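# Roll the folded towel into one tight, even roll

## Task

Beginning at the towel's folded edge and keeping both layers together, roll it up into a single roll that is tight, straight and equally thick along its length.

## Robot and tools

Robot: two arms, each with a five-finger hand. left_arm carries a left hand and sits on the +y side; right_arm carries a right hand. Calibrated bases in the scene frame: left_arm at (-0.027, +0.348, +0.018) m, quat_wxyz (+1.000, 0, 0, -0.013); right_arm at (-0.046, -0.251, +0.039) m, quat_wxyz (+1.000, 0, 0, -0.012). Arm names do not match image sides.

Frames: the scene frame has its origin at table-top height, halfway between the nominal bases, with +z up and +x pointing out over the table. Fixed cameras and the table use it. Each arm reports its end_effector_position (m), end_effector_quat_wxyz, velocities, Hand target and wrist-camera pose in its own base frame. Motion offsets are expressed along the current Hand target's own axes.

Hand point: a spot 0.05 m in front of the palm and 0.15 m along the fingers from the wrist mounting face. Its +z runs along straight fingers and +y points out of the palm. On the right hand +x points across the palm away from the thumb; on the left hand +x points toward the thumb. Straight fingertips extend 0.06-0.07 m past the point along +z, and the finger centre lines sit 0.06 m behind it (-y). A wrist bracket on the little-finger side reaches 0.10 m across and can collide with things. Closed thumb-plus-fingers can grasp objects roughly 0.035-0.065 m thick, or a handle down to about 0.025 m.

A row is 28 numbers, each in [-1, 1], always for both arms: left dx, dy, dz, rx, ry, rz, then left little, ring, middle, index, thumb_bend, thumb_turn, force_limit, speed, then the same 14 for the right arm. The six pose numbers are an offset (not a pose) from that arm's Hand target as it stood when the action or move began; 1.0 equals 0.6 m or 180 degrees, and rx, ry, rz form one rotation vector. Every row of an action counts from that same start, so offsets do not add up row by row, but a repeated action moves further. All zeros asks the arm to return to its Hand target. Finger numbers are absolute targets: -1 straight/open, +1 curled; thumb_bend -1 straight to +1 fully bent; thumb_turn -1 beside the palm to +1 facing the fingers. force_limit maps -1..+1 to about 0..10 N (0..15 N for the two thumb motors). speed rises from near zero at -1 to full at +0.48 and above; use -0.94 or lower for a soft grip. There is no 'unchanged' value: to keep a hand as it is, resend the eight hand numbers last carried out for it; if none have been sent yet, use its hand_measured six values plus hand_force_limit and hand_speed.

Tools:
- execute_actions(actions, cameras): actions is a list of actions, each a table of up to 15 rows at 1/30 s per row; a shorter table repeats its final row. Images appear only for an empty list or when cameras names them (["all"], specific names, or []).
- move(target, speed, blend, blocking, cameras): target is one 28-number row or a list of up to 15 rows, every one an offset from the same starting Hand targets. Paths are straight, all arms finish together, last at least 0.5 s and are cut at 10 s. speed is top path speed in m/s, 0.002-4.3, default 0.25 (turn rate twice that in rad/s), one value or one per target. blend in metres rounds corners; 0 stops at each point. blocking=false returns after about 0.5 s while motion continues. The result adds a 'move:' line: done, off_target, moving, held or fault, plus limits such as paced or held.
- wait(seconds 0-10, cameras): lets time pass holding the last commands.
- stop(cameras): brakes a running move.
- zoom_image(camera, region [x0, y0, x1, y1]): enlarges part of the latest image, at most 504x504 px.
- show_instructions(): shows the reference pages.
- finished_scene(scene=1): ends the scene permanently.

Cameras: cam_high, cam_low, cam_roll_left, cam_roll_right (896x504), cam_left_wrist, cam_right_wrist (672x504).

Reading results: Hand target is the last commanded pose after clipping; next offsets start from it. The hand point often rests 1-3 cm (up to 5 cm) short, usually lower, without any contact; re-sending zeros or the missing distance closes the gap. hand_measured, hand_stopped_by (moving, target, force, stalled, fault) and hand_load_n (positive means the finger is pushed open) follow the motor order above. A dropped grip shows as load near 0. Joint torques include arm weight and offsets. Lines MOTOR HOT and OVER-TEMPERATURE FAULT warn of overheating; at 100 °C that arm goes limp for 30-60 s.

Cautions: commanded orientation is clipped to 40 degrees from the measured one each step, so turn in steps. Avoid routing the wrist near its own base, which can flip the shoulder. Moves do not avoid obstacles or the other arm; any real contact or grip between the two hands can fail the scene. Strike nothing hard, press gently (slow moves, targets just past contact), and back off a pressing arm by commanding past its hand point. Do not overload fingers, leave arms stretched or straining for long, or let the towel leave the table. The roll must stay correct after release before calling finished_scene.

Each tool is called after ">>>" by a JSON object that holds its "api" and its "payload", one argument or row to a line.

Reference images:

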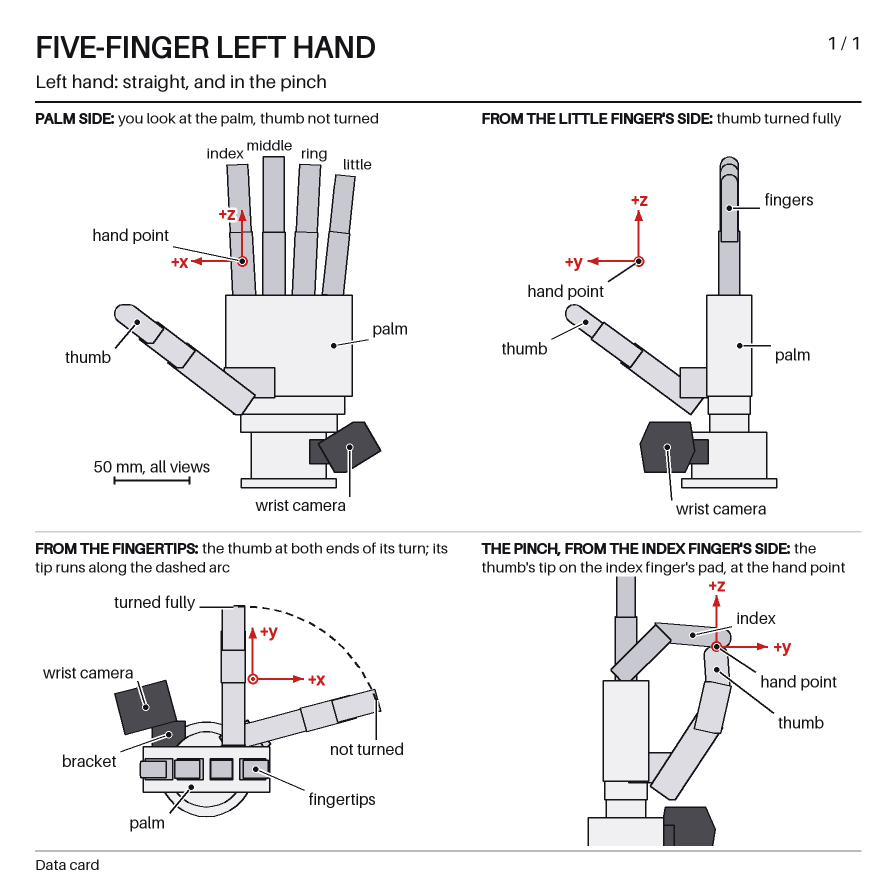

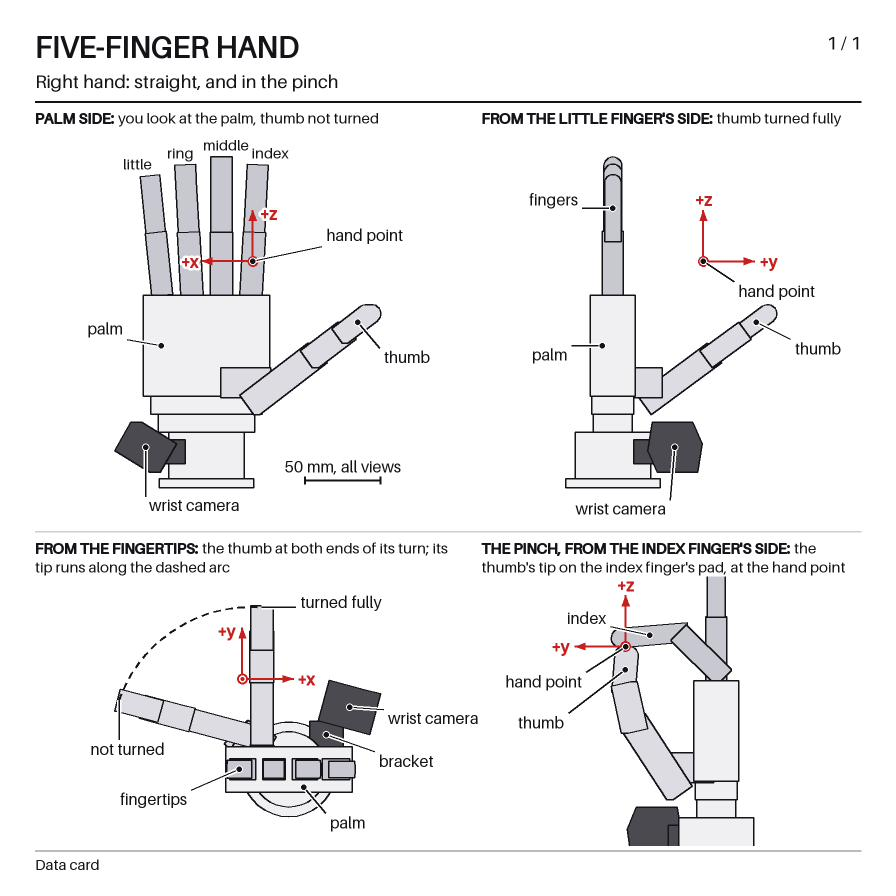

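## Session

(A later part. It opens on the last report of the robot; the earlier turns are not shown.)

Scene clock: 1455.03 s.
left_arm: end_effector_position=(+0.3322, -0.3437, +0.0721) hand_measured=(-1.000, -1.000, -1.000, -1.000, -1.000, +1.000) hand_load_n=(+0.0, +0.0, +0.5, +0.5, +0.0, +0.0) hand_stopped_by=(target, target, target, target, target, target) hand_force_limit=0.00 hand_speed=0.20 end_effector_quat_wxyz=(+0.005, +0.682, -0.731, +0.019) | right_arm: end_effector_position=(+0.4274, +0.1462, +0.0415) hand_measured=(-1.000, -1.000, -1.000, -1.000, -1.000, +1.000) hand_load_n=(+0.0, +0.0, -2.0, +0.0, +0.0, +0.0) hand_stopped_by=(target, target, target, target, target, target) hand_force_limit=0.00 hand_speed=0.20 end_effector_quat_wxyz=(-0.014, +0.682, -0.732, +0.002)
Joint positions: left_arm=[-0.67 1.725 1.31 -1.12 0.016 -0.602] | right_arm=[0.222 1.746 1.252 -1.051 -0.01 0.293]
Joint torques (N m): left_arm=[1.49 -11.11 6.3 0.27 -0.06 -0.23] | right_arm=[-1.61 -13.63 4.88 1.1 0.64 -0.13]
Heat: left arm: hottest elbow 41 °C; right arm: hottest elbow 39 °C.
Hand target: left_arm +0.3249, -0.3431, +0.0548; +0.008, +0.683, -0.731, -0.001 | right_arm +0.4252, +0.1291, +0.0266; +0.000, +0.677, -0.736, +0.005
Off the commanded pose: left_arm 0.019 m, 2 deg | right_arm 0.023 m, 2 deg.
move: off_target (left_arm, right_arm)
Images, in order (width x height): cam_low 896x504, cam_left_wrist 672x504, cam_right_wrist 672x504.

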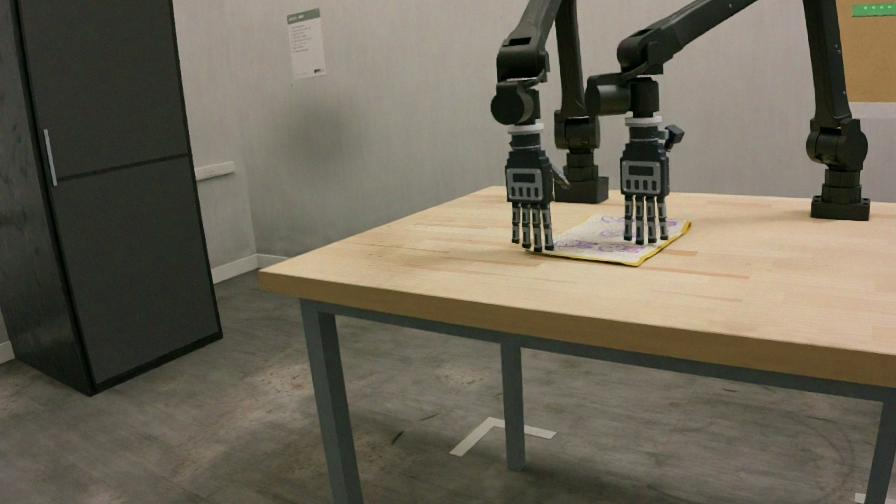

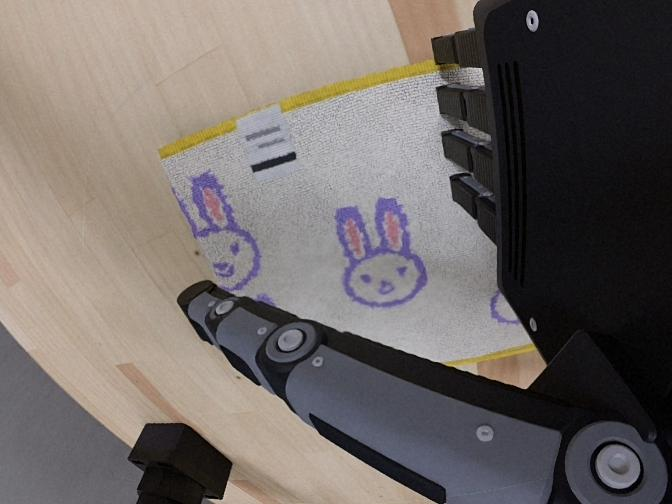

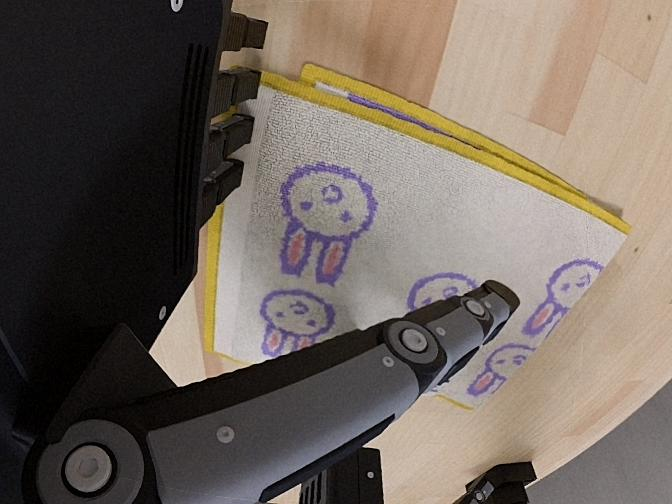

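>>> {"api": "move", "payload": {
  "target": [0, 0, 0, 0, 0, 0, -1, -1, -1, -1, -1, 1, 0, 0.2, 0.03, 0, 0, 0, 0, 0, -1, -1, -1, -1, -1, 1, 0, 0.2],
  "speed": 0.06,
  "cameras": ["cam_low", "cam_right_wrist", "cam_left_wrist"]
}}

>>> {"api": "zoom_image", "payload": {
  "camera": "cam_right_wrist",
  "region": [180, 20, 672, 420]
}}

Scene clock: 1457.17 s.
left_arm: end_effector_position=(+0.3326, -0.3452, +0.0721) hand_measured=(-1.000, -1.000, -1.000, -1.000, -1.000, +1.000) hand_load_n=(+0.0, +0.0, +0.0, +0.0, +0.0, +0.5) hand_stopped_by=(target, target, target, target, target, target) hand_force_limit=0.00 hand_speed=0.20 end_effector_quat_wxyz=(+0.006, +0.682, -0.731, +0.021) | right_arm: end_effector_position=(+0.4261, +0.1304, +0.0414) hand_measured=(-1.000, -1.000, -1.000, -1.000, -1.000, +1.000) hand_load_n=(+0.0, +0.0, -2.0, +0.0, +0.0, +0.0) hand_stopped_by=(target, target, target, target, target, target) hand_force_limit=0.00 hand_speed=0.20 end_effector_quat_wxyz=(-0.015, +0.683, -0.730, +0.001)
Joint positions: left_arm=[-0.671 1.725 1.31 -1.115 0.018 -0.602] | right_arm=[0.19 1.736 1.237 -1.046 -0.015 0.258]
Joint torques (N m): left_arm=[1.73 -11.11 6.34 0.06 -0.13 -0.22] | right_arm=[-1.85 -13.63 4.9 1.06 0.82 -0.14]
Heat: left arm: hottest elbow 41 °C; right arm: hottest elbow 39 °C.
Hand target: left_arm +0.3249, -0.3430, +0.0548; +0.008, +0.683, -0.731, -0.002 | right_arm +0.4237, +0.1112, +0.0267; +0.001, +0.677, -0.736, +0.005
Off the commanded pose: left_arm 0.019 m, 3 deg | right_arm 0.024 m, 2 deg.
move: off_target (left_arm, right_arm)
Images, in order (width x height): cam_low 896x504, cam_left_wrist 672x504, cam_right_wrist 672x504.

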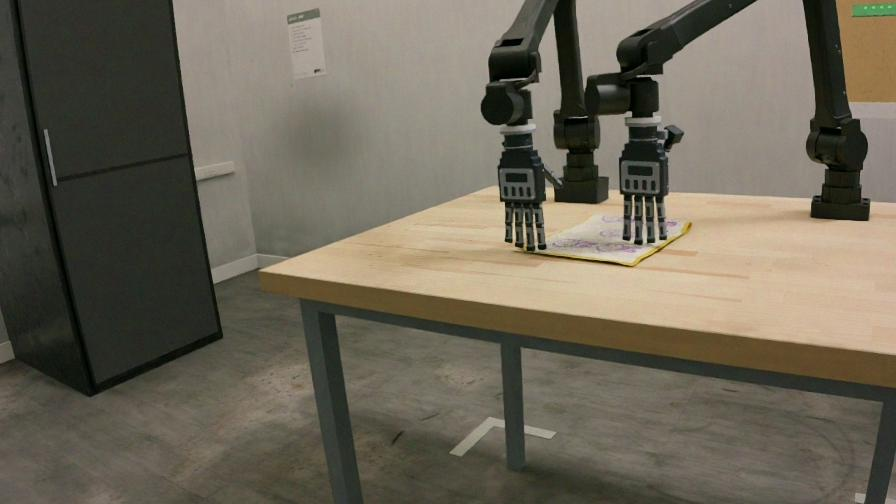

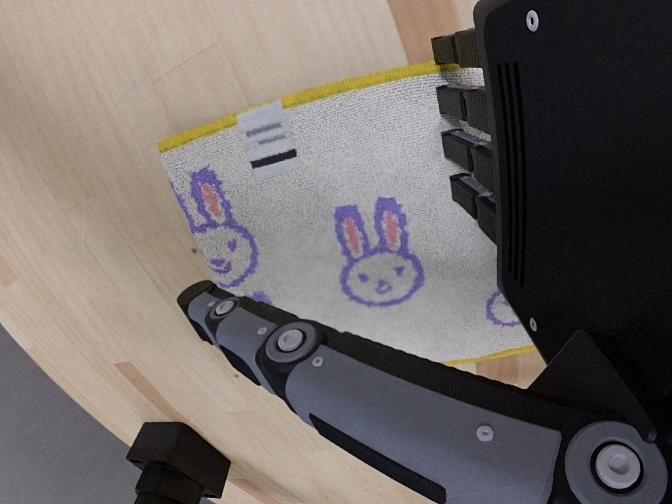

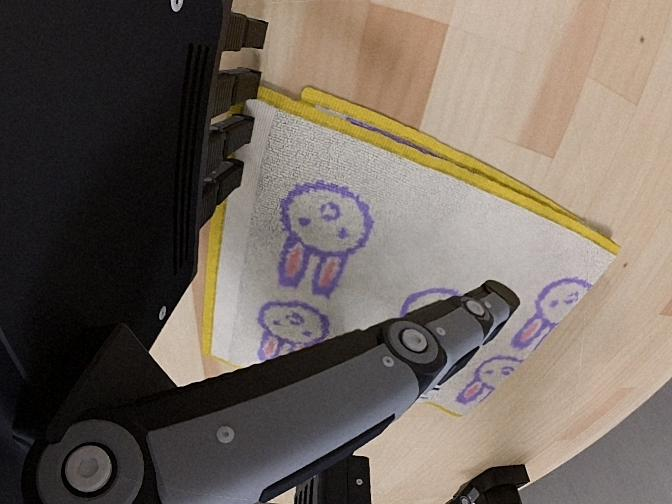

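Scaled by 1.024 from the camera's 672x504 image, which has a finer 960x720 frame.

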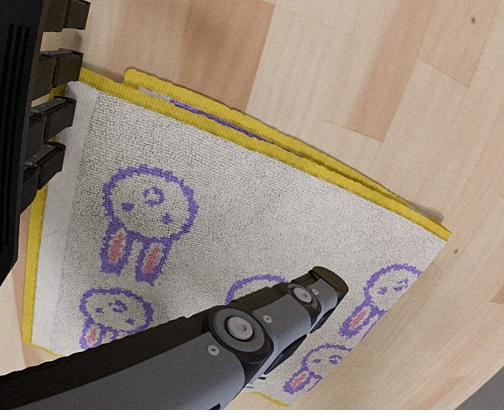

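>>> {"api": "move", "payload": {
  "target": [0, 0, 0, 0, 0, 0, -1, -1, -1, -1, -1, 1, 0, 0.2, 0.033, 0, 0, 0, 0, 0, -1, -1, -1, -1, -1, 1, 0, 0.2],
  "speed": 0.06,
  "cameras": ["cam_right_wrist"]
}}

Scene clock: 1459.23 s.
left_arm: end_effector_position=(+0.3327, -0.3456, +0.0721) hand_measured=(-1.000, -1.000, -1.000, -1.000, -1.000, +1.000) hand_load_n=(+0.0, +0.0, +0.5, +0.0, +0.0, +0.0) hand_stopped_by=(target, target, target, target, target, target) hand_force_limit=0.00 hand_speed=0.20 end_effector_quat_wxyz=(+0.006, +0.682, -0.731, +0.022) | right_arm: end_effector_position=(+0.4262, +0.1088, +0.0413) hand_measured=(-1.000, -1.000, -1.000, -1.000, -1.000, +1.000) hand_load_n=(+0.0, +0.0, -1.5, +0.0, +0.0, +0.0) hand_stopped_by=(target, target, target, target, target, target) hand_force_limit=0.00 hand_speed=0.20 end_effector_quat_wxyz=(-0.016, +0.681, -0.732, +0.001)
Joint positions: left_arm=[-0.671 1.725 1.31 -1.114 0.019 -0.602] | right_arm=[0.146 1.726 1.224 -1.041 -0.015 0.218]
Joint torques (N m): left_arm=[1.73 -11.16 6.35 0.01 -0.14 -0.22] | right_arm=[-1.73 -13.33 4.81 1.03 0.8 -0.17]
Heat: left arm: hottest elbow 41 °C; right arm: hottest elbow 39 °C.
Hand target: left_arm +0.3249, -0.3431, +0.0548; +0.008, +0.683, -0.731, -0.001 | right_arm +0.4219, +0.0915, +0.0269; +0.001, +0.677, -0.736, +0.005
Off the commanded pose: left_arm 0.019 m, 3 deg | right_arm 0.023 m, 2 deg.
move: off_target (left_arm, right_arm)
Images, in order (width x height): cam_right_wrist 672x504.

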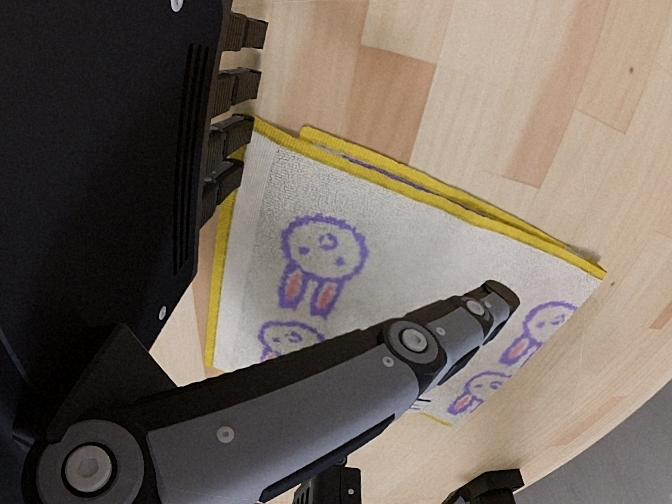

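>>> {"api": "move", "payload": {
  "target": [
    [0, 0, -0.05, 0, 0, 0, -1, -1, -1, -1, -1, 1, 0, 0.2, -0.02, 0, -0.03, 0, 0, 0, -1, -1, -1, -1, -1, 1, 0, 0.2],
    [0, 0, -0.14, 0, 0, 0, -1, -1, -1, -1, -1, 1, 0, 0.2, -0.02, 0, -0.14, 0, 0, 0, -1, -1, -1, -1, -1, 1, 0, 0.2],
    [-0.12, 0.26, -0.14, 0, 0, 0, -1, -1, -1, -1, -1, 1, 0, 0.2, 0.13, 0, -0.14, 0, 0, 0, -1, -1, -1, -1, -1, 1, 0, 0.2]
  ],
  "speed": [0.04, 0.15, 0.2],
  "cameras": ["cam_high", "cam_roll_left", "cam_roll_right"]
}}

>>> {"api": "zoom_image", "payload": {
  "camera": "cam_high",
  "region": [340, 100, 540, 250]
}}

>>> {"api": "zoom_image", "payload": {
  "camera": "cam_roll_right",
  "region": [350, 190, 600, 290]
}}

>>> {"api": "zoom_image", "payload": {
  "camera": "cam_roll_left",
  "region": [300, 190, 510, 280]
}}

Scene clock: 1464.53 s.
left_arm: end_effector_position=(+0.1801, -0.2598, +0.1399) hand_measured=(-1.000, -1.000, -1.000, -1.000, -1.000, +1.000) hand_load_n=(+0.0, +0.0, +0.0, +0.0, -0.5, +0.0) hand_stopped_by=(target, target, target, target, target, target) hand_force_limit=0.00 hand_speed=0.20 end_effector_quat_wxyz=(+0.009, +0.683, -0.730, -0.002) | right_arm: end_effector_position=(+0.4151, +0.0172, +0.1087) hand_measured=(-1.000, -1.000, -1.000, -1.000, -1.000, +1.000) hand_load_n=(+0.0, +0.0, +0.0, +0.0, +0.0, +0.0) hand_stopped_by=(target, target, target, target, target, target) hand_force_limit=0.00 hand_speed=0.20 end_effector_quat_wxyz=(-0.002, -0.674, +0.739, -0.003)
Joint positions: left_arm=[-0.754 1.259 0.98 -1.297 0.018 -0.688] | right_arm=[-0.037 1.63 1.29 -1.229 0.007 0.056]
Joint torques (N m): left_arm=[1.14 -8 6.87 0.09 -0.1 -0.25] | right_arm=[0.15 -14.51 6.91 0.42 -0.04 -0.16]
Heat: left arm: hottest elbow 41 °C; right arm: hottest elbow 39 °C.
Hand target: left_arm +0.1754, -0.2599, +0.1401; +0.008, +0.683, -0.731, -0.001 | right_arm +0.4152, +0.0144, +0.1114; +0.000, -0.677, +0.736, -0.005
Off the commanded pose: left_arm 0.005 m, 0 deg | right_arm 0.004 m, 1 deg.
move: done
Images, in order (width x height): cam_high 896x504, cam_roll_left 896x504, cam_roll_right 896x504.

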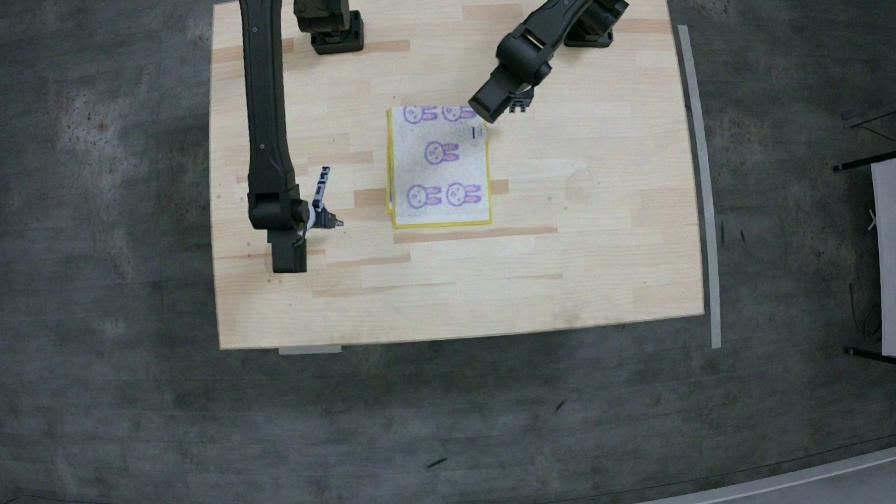

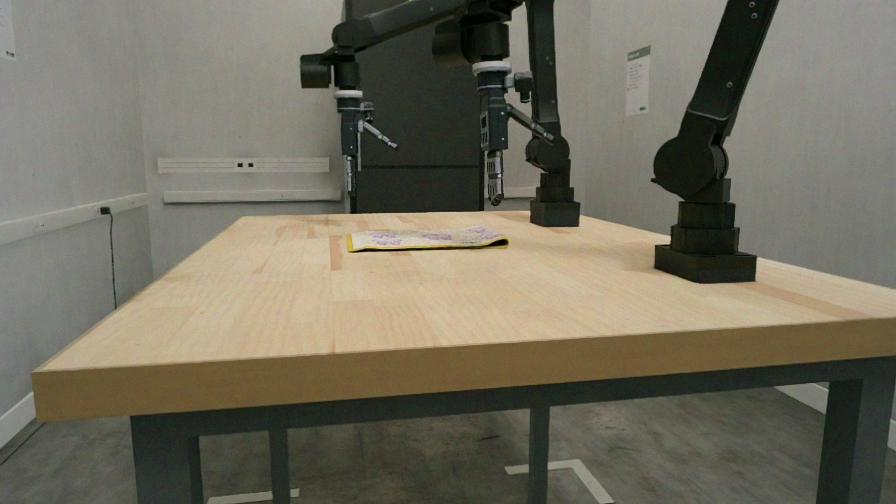

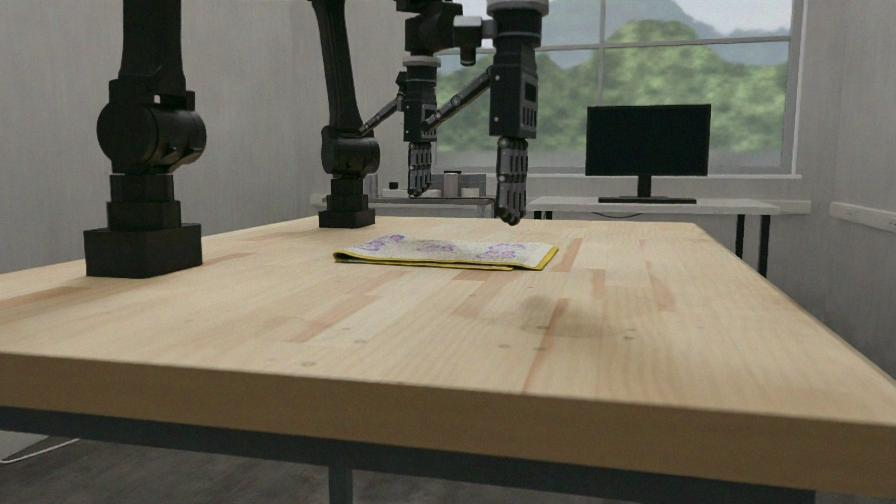

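Scaled by 2.520 from the camera's 896x504 image, which has a finer 1280x720 frame.

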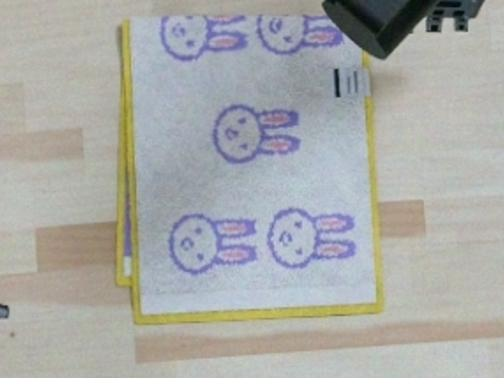

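Scaled by 2.016 from the camera's 896x504 image, which has a finer 1280x720 frame.

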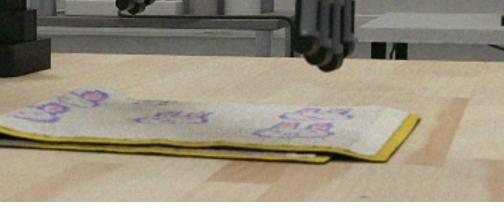

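Scaled by 2.400 from the camera's 896x504 image, which has a finer 1280x720 frame.

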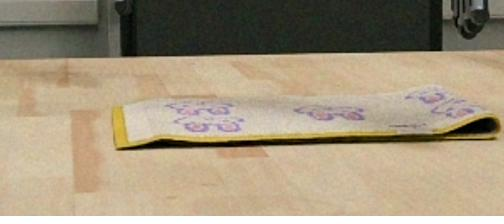

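>>> {"api": "move", "payload": {
  "target": [0.089, -0.264, 0.0668, 0, 0, -0.0289, -1, -1, -1, -1, -1, 1, 0, 0.2, -0.2373, 0.1627, 0.069, 0, 0, -0.0339, -1, -1, -1, -1, -1, 1, 0, 0.2],
  "speed": 0.25
}}

>>> {"api": "move", "payload": {
  "target": [0, 0, 0.0667, 0, 0, 0, -1, -1, -1, -1, -1, 1, 0, 0.2, 0, 0, 0.0667, 0, 0, 0, -1, -1, -1, -1, -1, 1, 0, 0.2],
  "speed": 0.1,
  "cameras": ["cam_low", "cam_roll_left"]
}}

>>> {"api": "zoom_image", "payload": {
  "camera": "cam_low",
  "region": [500, 160, 720, 280]
}}

Scene clock: 1468.50 s.
left_arm: end_effector_position=(+0.3107, -0.3153, +0.0903) hand_measured=(-1.000, -1.000, -1.000, -1.000, -1.000, +1.000) hand_load_n=(+0.0, +0.0, +0.0, +0.0, -0.5, +0.0) hand_stopped_by=(target, target, target, target, target, target) hand_force_limit=0.00 hand_speed=0.20 end_effector_quat_wxyz=(+0.010, +0.715, -0.699, -0.018) | right_arm: end_effector_position=(+0.3311, +0.1626, +0.0712) hand_measured=(-1.000, -1.000, -1.000, -1.000, -1.000, +1.000) hand_load_n=(+0.0, +0.0, +0.0, +0.0, +0.0, +0.0) hand_stopped_by=(target, target, target, target, target, target) hand_force_limit=0.00 hand_speed=0.20 end_effector_quat_wxyz=(+0.002, +0.719, -0.695, +0.002)
Joint positions: left_arm=[-0.646 1.659 1.268 -1.218 0.015 -0.669] | right_arm=[0.333 1.529 1.062 -1.104 0.006 0.298]
Joint torques (N m): left_arm=[2.78 -10.99 10.55 0.14 -0.01 -0.08] | right_arm=[0.5 -11.58 5.6 0.9 0.07 0.17]
Heat: left arm: hottest elbow 41 °C; right arm: hottest elbow 39 °C.
Hand target: left_arm +0.3292, -0.3244, +0.0986; +0.008, +0.715, -0.699, -0.002 | right_arm +0.3299, +0.1640, +0.0685; +0.001, +0.716, -0.698, +0.005
Off the commanded pose: left_arm 0.022 m, 2 deg | right_arm 0.003 m, 1 deg.
move: off_target (left_arm)

Scene clock: 1469.40 s.
left_arm: end_effector_position=(+0.3261, -0.3269, +0.0731) hand_measured=(-1.000, -1.000, -1.000, -1.000, -1.000, +1.000) hand_load_n=(+0.0, +0.0, -1.5, +0.0, -0.5, +0.0) hand_stopped_by=(target, target, target, target, target, target) hand_force_limit=0.00 hand_speed=0.20 end_effector_quat_wxyz=(+0.007, +0.715, -0.699, +0.004) | right_arm: end_effector_position=(+0.3326, +0.1631, +0.0428) hand_measured=(-1.000, -1.000, -1.000, -1.000, -1.000, +1.000) hand_load_n=(+0.0, +0.0, -1.5, +0.0, -0.5, +0.0) hand_stopped_by=(target, target, target, target, target, target) hand_force_limit=0.00 hand_speed=0.20 end_effector_quat_wxyz=(-0.008, +0.719, -0.695, +0.007)
Joint positions: left_arm=[-0.646 1.693 1.268 -1.139 0.015 -0.669] | right_arm=[0.333 1.556 1.011 -1.005 0.006 0.298]
Joint torques (N m): left_arm=[2.73 -11.22 6.35 1.09 0 -0.1] | right_arm=[0.56 -9.52 5.04 1.24 0.06 0.16]
Heat: left arm: hottest elbow 41 °C; right arm: hottest elbow 39 °C.
Hand target: left_arm +0.3287, -0.3248, +0.0586; +0.008, +0.715, -0.699, -0.002 | right_arm +0.3301, +0.1637, +0.0284; +0.001, +0.716, -0.699, +0.005
Off the commanded pose: left_arm 0.015 m, 1 deg | right_arm 0.015 m, 1 deg.
move: off_target (left_arm, right_arm)
Images, in order (width x height): cam_low 896x504, cam_roll_left 896x504.

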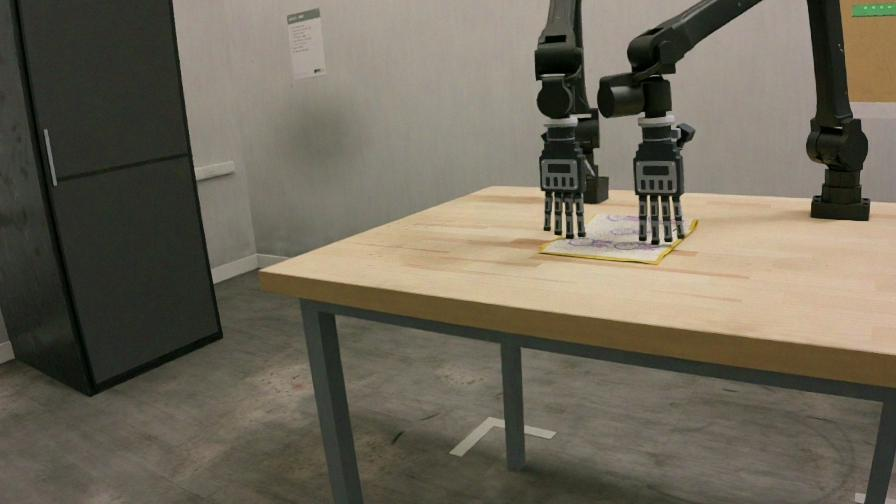

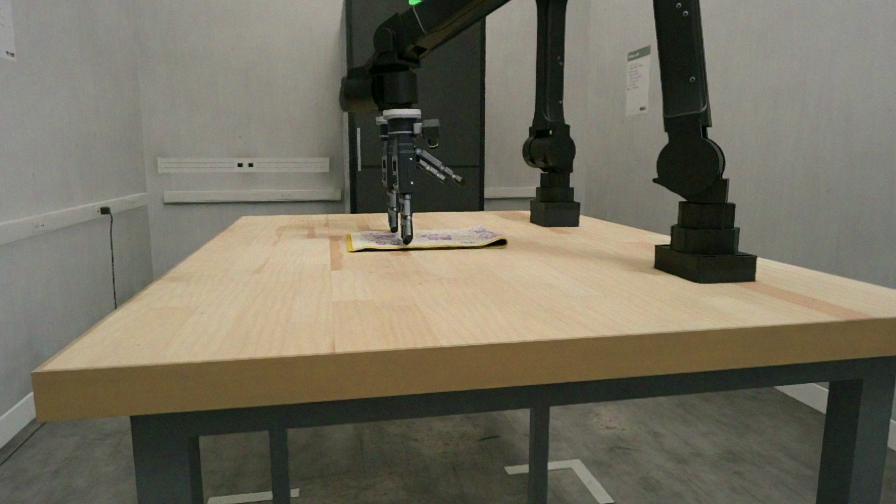

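Scaled by 2.291 from the camera's 896x504 image, which has a finer 1280x720 frame.

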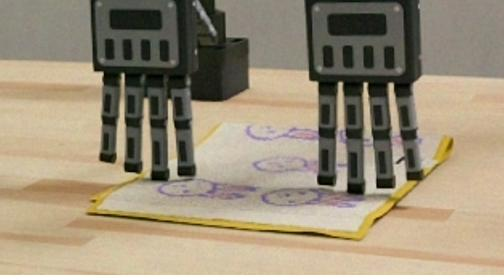

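>>> {"api": "move", "payload": {
  "target": [-0.055, -0.1417, 0, 0, 0, 0, -1, -1, -1, -1, -1, 1, 0, 0.2, -0.055, -0.1417, 0, 0, 0, 0, -1, -1, -1, -1, -1, 1, 0, 0.2],
  "speed": 0.1
}}

>>> {"api": "move", "payload": {
  "target": [
    [0, 0.02, -0.03, 0, 0, 0, -1, -1, -1, -1, -1, 1, 0, 0.2, 0, 0.02, -0.03, 0, 0, 0, -1, -1, -1, -1, -1, 1, 0, 0.2],
    [0, 0.02, -0.15, 0, 0, 0, -1, -1, -1, -1, -1, 1, 0, 0.2, 0, 0.02, -0.15, 0, 0, 0, -1, -1, -1, -1, -1, 1, 0, 0.2],
    [-0.1, 0.35, -0.15, 0, 0, 0, -1, -1, -1, -1, -1, 1, 0, 0.2, 0.15, 0.2, -0.15, 0, 0, 0, -1, -1, -1, -1, -1, 1, 0, 0.2]
  ],
  "speed": [0.04, 0.15, 0.25],
  "cameras": ["cam_high", "cam_roll_left", "cam_roll_right"]
}}

>>> {"api": "zoom_image", "payload": {
  "camera": "cam_high",
  "region": [360, 120, 560, 270]
}}

Scene clock: 1473.63 s.
left_arm: end_effector_position=(+0.4029, -0.2929, +0.0735) hand_measured=(-1.000, -1.000, -1.000, -1.000, -1.000, +1.000) hand_load_n=(+0.0, +0.0, -1.5, +0.0, +0.0, +0.0) hand_stopped_by=(target, target, target, target, target, target) hand_force_limit=0.00 hand_speed=0.20 end_effector_quat_wxyz=(+0.008, +0.714, -0.700, +0.014) | right_arm: end_effector_position=(+0.4106, +0.1918, +0.0436) hand_measured=(-1.000, -1.000, -1.000, -1.000, -1.000, +1.000) hand_load_n=(+0.0, +0.0, -1.5, +0.0, +0.0, +0.0) hand_stopped_by=(target, target, target, target, target, target) hand_force_limit=0.00 hand_speed=0.20 end_effector_quat_wxyz=(-0.014, +0.717, -0.697, +0.011)
Joint positions: left_arm=[-0.505 1.791 1.405 -1.161 0.022 -0.525] | right_arm=[0.336 1.739 1.252 -1.049 0.007 0.307]
Joint torques (N m): left_arm=[3.02 -10.4 9.09 -0.03 -0.33 -0.09] | right_arm=[1.44 -11.05 7.83 0.51 0.06 0.18]
Heat: left arm: hottest elbow 41 °C; right arm: hottest elbow 39 °C.
Hand target: left_arm +0.4129, -0.2898, +0.0571; +0.008, +0.715, -0.699, -0.002 | right_arm +0.4142, +0.1986, +0.0287; +0.001, +0.716, -0.698, +0.005
Off the commanded pose: left_arm 0.019 m, 2 deg | right_arm 0.017 m, 2 deg.
move: off_target (left_arm, right_arm)

Scene clock: 1477.30 s.
left_arm: end_effector_position=(+0.2073, -0.2327, +0.1486) hand_measured=(-1.000, -1.000, -1.000, -1.000, -1.000, +1.000) hand_load_n=(+0.0, +0.0, +0.0, +0.0, -0.5, +0.0) hand_stopped_by=(target, target, target, target, target, target) hand_force_limit=0.00 hand_speed=0.20 end_effector_quat_wxyz=(+0.009, +0.716, -0.698, -0.002) | right_arm: end_effector_position=(+0.2970, +0.1101, +0.1223) hand_measured=(-1.000, -1.000, -1.000, -1.000, -1.000, +1.000) hand_load_n=(+0.0, +0.0, +0.0, +0.0, +0.0, +0.0) hand_stopped_by=(target, target, target, target, target, target) hand_force_limit=0.00 hand_speed=0.20 end_effector_quat_wxyz=(+0.001, +0.713, -0.701, +0.004)
Joint positions: left_arm=[-0.633 1.246 0.993 -1.324 0.017 -0.658] | right_arm=[0.227 1.348 1.018 -1.238 0.008 0.21]
Joint torques (N m): left_arm=[1.26 -7.82 7.15 0.05 -0.05 -0.22] | right_arm=[-0.32 -9.05 6.06 0.87 -0.04 -0.1]
Heat: left arm: hottest elbow 42 °C; right arm: hottest elbow 39 °C.
Hand target: left_arm +0.2028, -0.2337, +0.1495; +0.008, +0.715, -0.699, -0.002 | right_arm +0.2960, +0.1065, +0.1188; +0.001, +0.716, -0.699, +0.005
Off the commanded pose: left_arm 0.005 m, 0 deg | right_arm 0.005 m, 0 deg.
move: done
Images, in order (width x height): cam_high 896x504, cam_roll_left 896x504, cam_roll_right 896x504.

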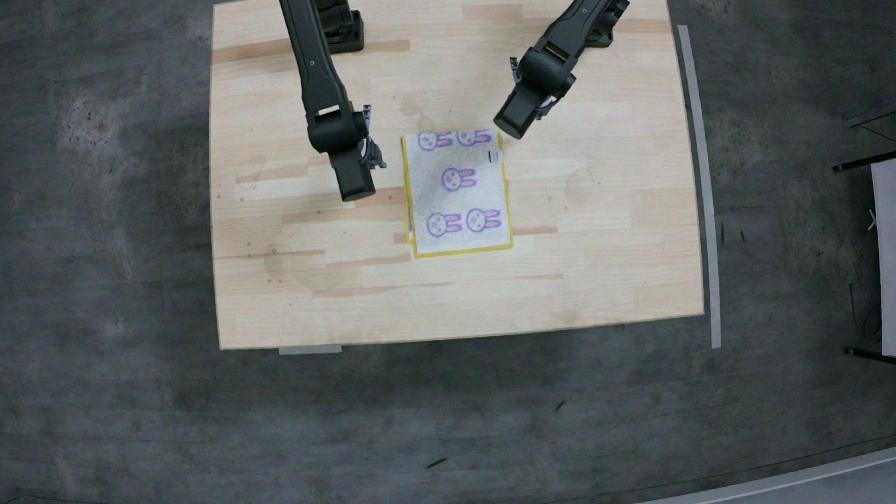

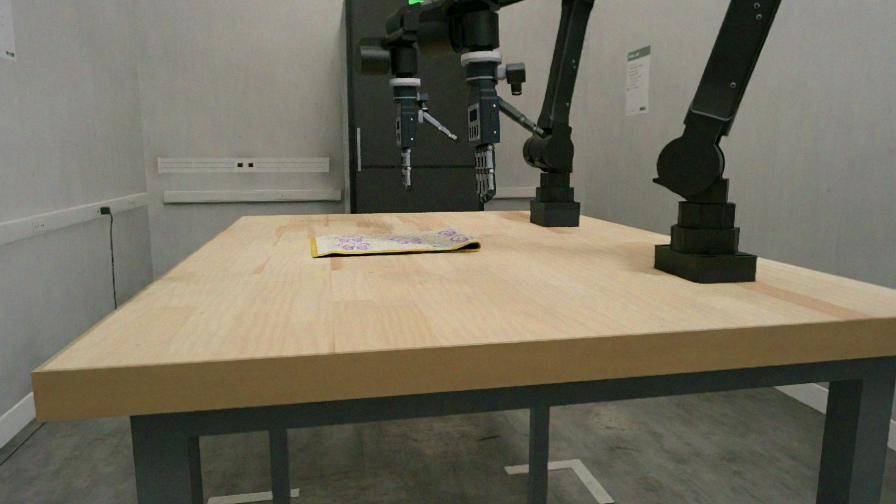

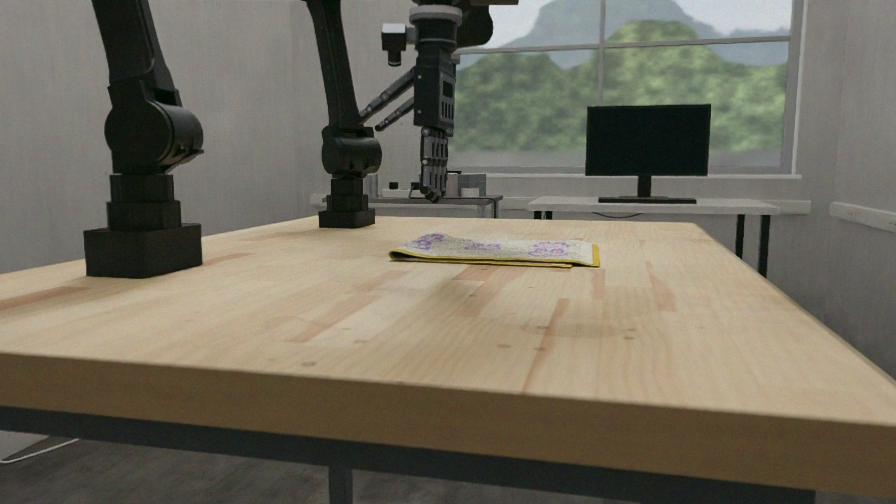

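Scaled by 2.520 from the camera's 896x504 image, which has a finer 1280x720 frame.

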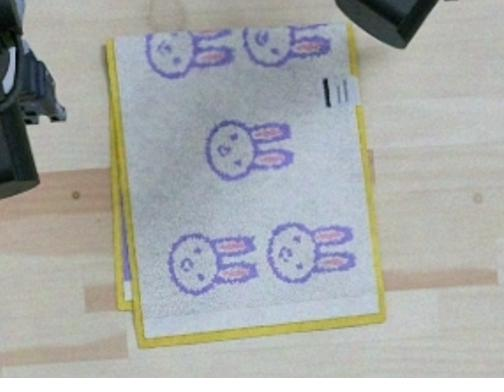

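>>> {"api": "move", "payload": {
  "target": [
    [0.0605, -0.0872, 0.1, 0.3778, 0, 0, -0.15, -0.15, -0.15, -0.15, -0.6, 1, 0, 0.2, -0.1225, 0.0575, 0.0813, 0.3778, 0, 0, -0.15, -0.15, -0.15, -0.15, -0.6, 1, 0, 0.2],
    [0.0978, -0.0872, 0.1325, 0.3778, 0, 0, -0.15, -0.15, -0.15, -0.15, -0.6, 1, 0, 0.2, -0.158, 0.0575, 0.1147, 0.3778, 0, 0, -0.15, -0.15, -0.15, -0.15, -0.6, 1, 0, 0.2]
  ],
  "speed": 0.25,
  "cameras": ["cam_high", "cam_roll_left", "cam_roll_right", "cam_left_wrist", "cam_right_wrist"]
}}

>>> {"api": "zoom_image", "payload": {
  "camera": "cam_roll_left",
  "region": [360, 150, 540, 280]
}}

>>> {"api": "zoom_image", "payload": {
  "camera": "cam_roll_right",
  "region": [320, 150, 520, 280]
}}

Scene clock: 1486.67 s.
left_arm: end_effector_position=(+0.2531, -0.2792, +0.0631) hand_measured=(-0.150, -0.150, -0.150, -0.150, -0.600, +1.000) hand_load_n=(+0.0, +0.0, +0.0, +0.0, +0.0, +0.0) hand_stopped_by=(target, target, target, target, target, target) hand_force_limit=0.00 hand_speed=0.20 end_effector_quat_wxyz=(-0.400, +0.594, -0.587, +0.377) | right_arm: end_effector_position=(+0.2609, +0.1979, +0.0510) hand_measured=(-0.150, -0.150, -0.150, -0.150, -0.600, +1.000) hand_load_n=(+0.0, +0.0, +0.0, +0.0, +0.5, +0.0) hand_stopped_by=(target, target, target, target, target, target) hand_force_limit=0.00 hand_speed=0.20 end_effector_quat_wxyz=(-0.395, +0.597, -0.574, +0.398)
Joint positions: left_arm=[-1.203 1.183 0.463 -0.203 -1.05 -0.83] | right_arm=[1.015 0.921 0.21 0.073 0.896 0.501]
Joint torques (N m): left_arm=[1.55 -4.37 7.9 1.7 -0.9 -0.22] | right_arm=[0.79 -1.2 5.85 2.37 0.48 0.12]
Heat: left arm: hottest elbow 41 °C; right arm: hottest elbow 38 °C.
Hand target: left_arm +0.2554, -0.2920, +0.0698; -0.393, +0.597, -0.580, +0.390 | right_arm +0.2596, +0.1999, +0.0490; -0.400, +0.594, -0.577, +0.394
Off the commanded pose: left_arm 0.015 m, 2 deg | right_arm 0.003 m, 1 deg.
move: off_target (left_arm)
Images, in order (width x height): cam_high 896x504, cam_roll_left 896x504, cam_roll_right 896x504, cam_left_wrist 672x504, cam_right_wrist 672x504.

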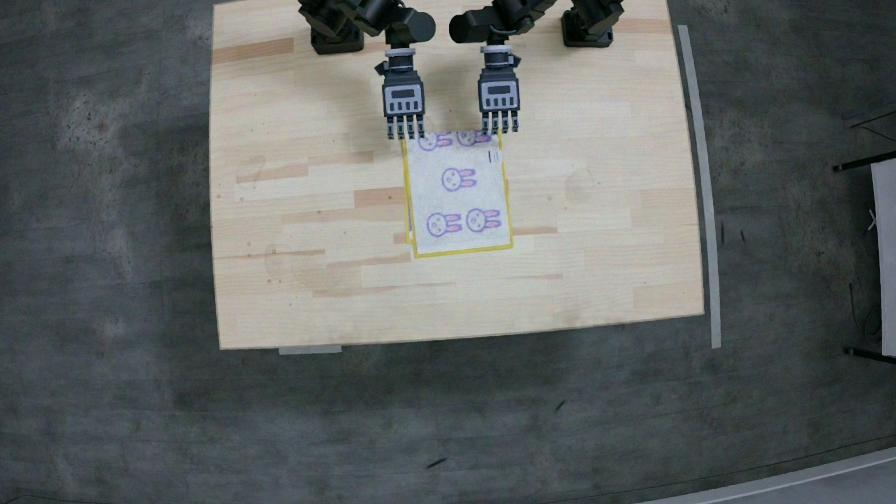

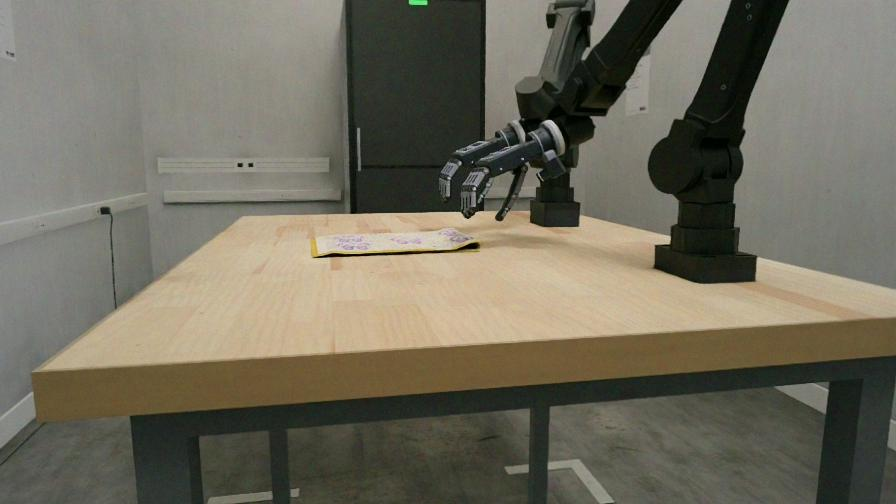

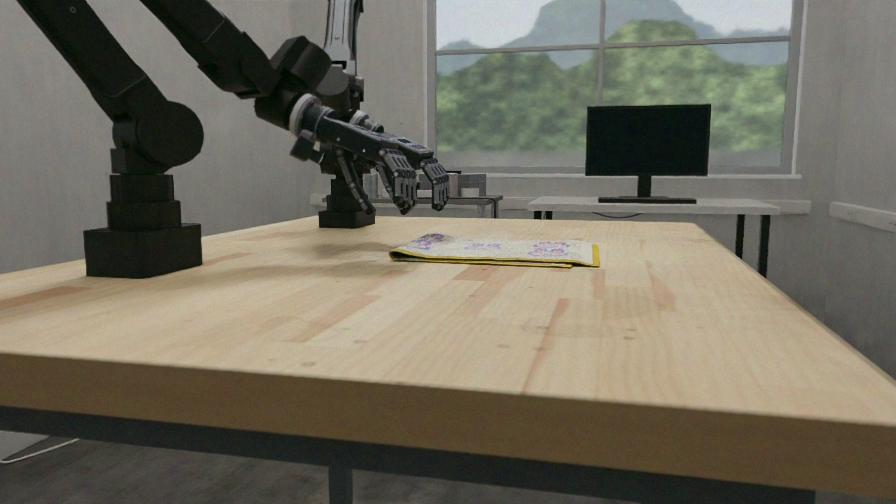

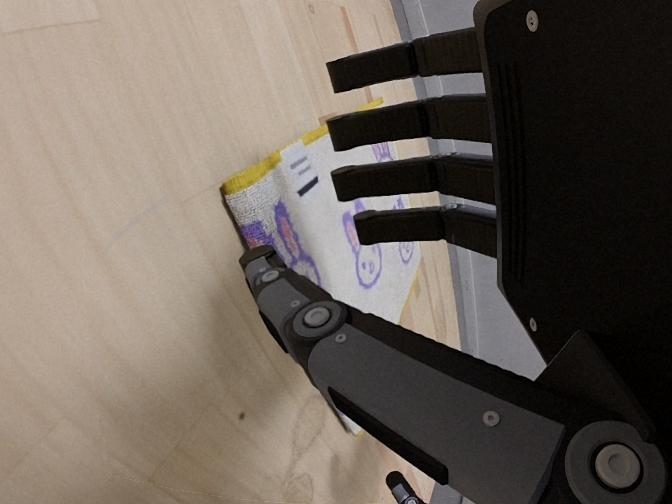

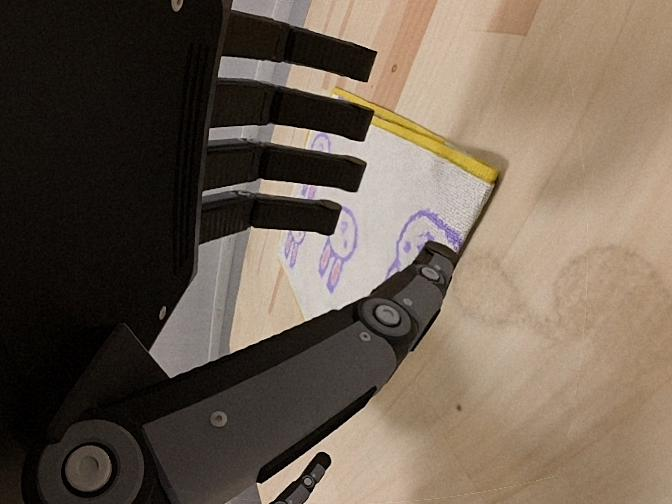

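Scaled by 2.800 from the camera's 896x504 image, which has a finer 1280x720 frame.

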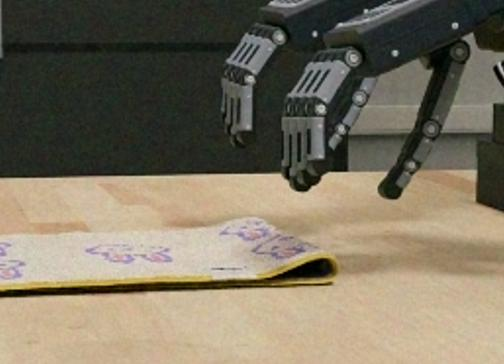

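Scaled by 2.520 from the camera's 896x504 image, which has a finer 1280x720 frame.

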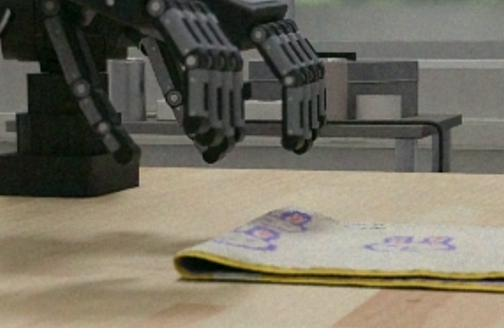

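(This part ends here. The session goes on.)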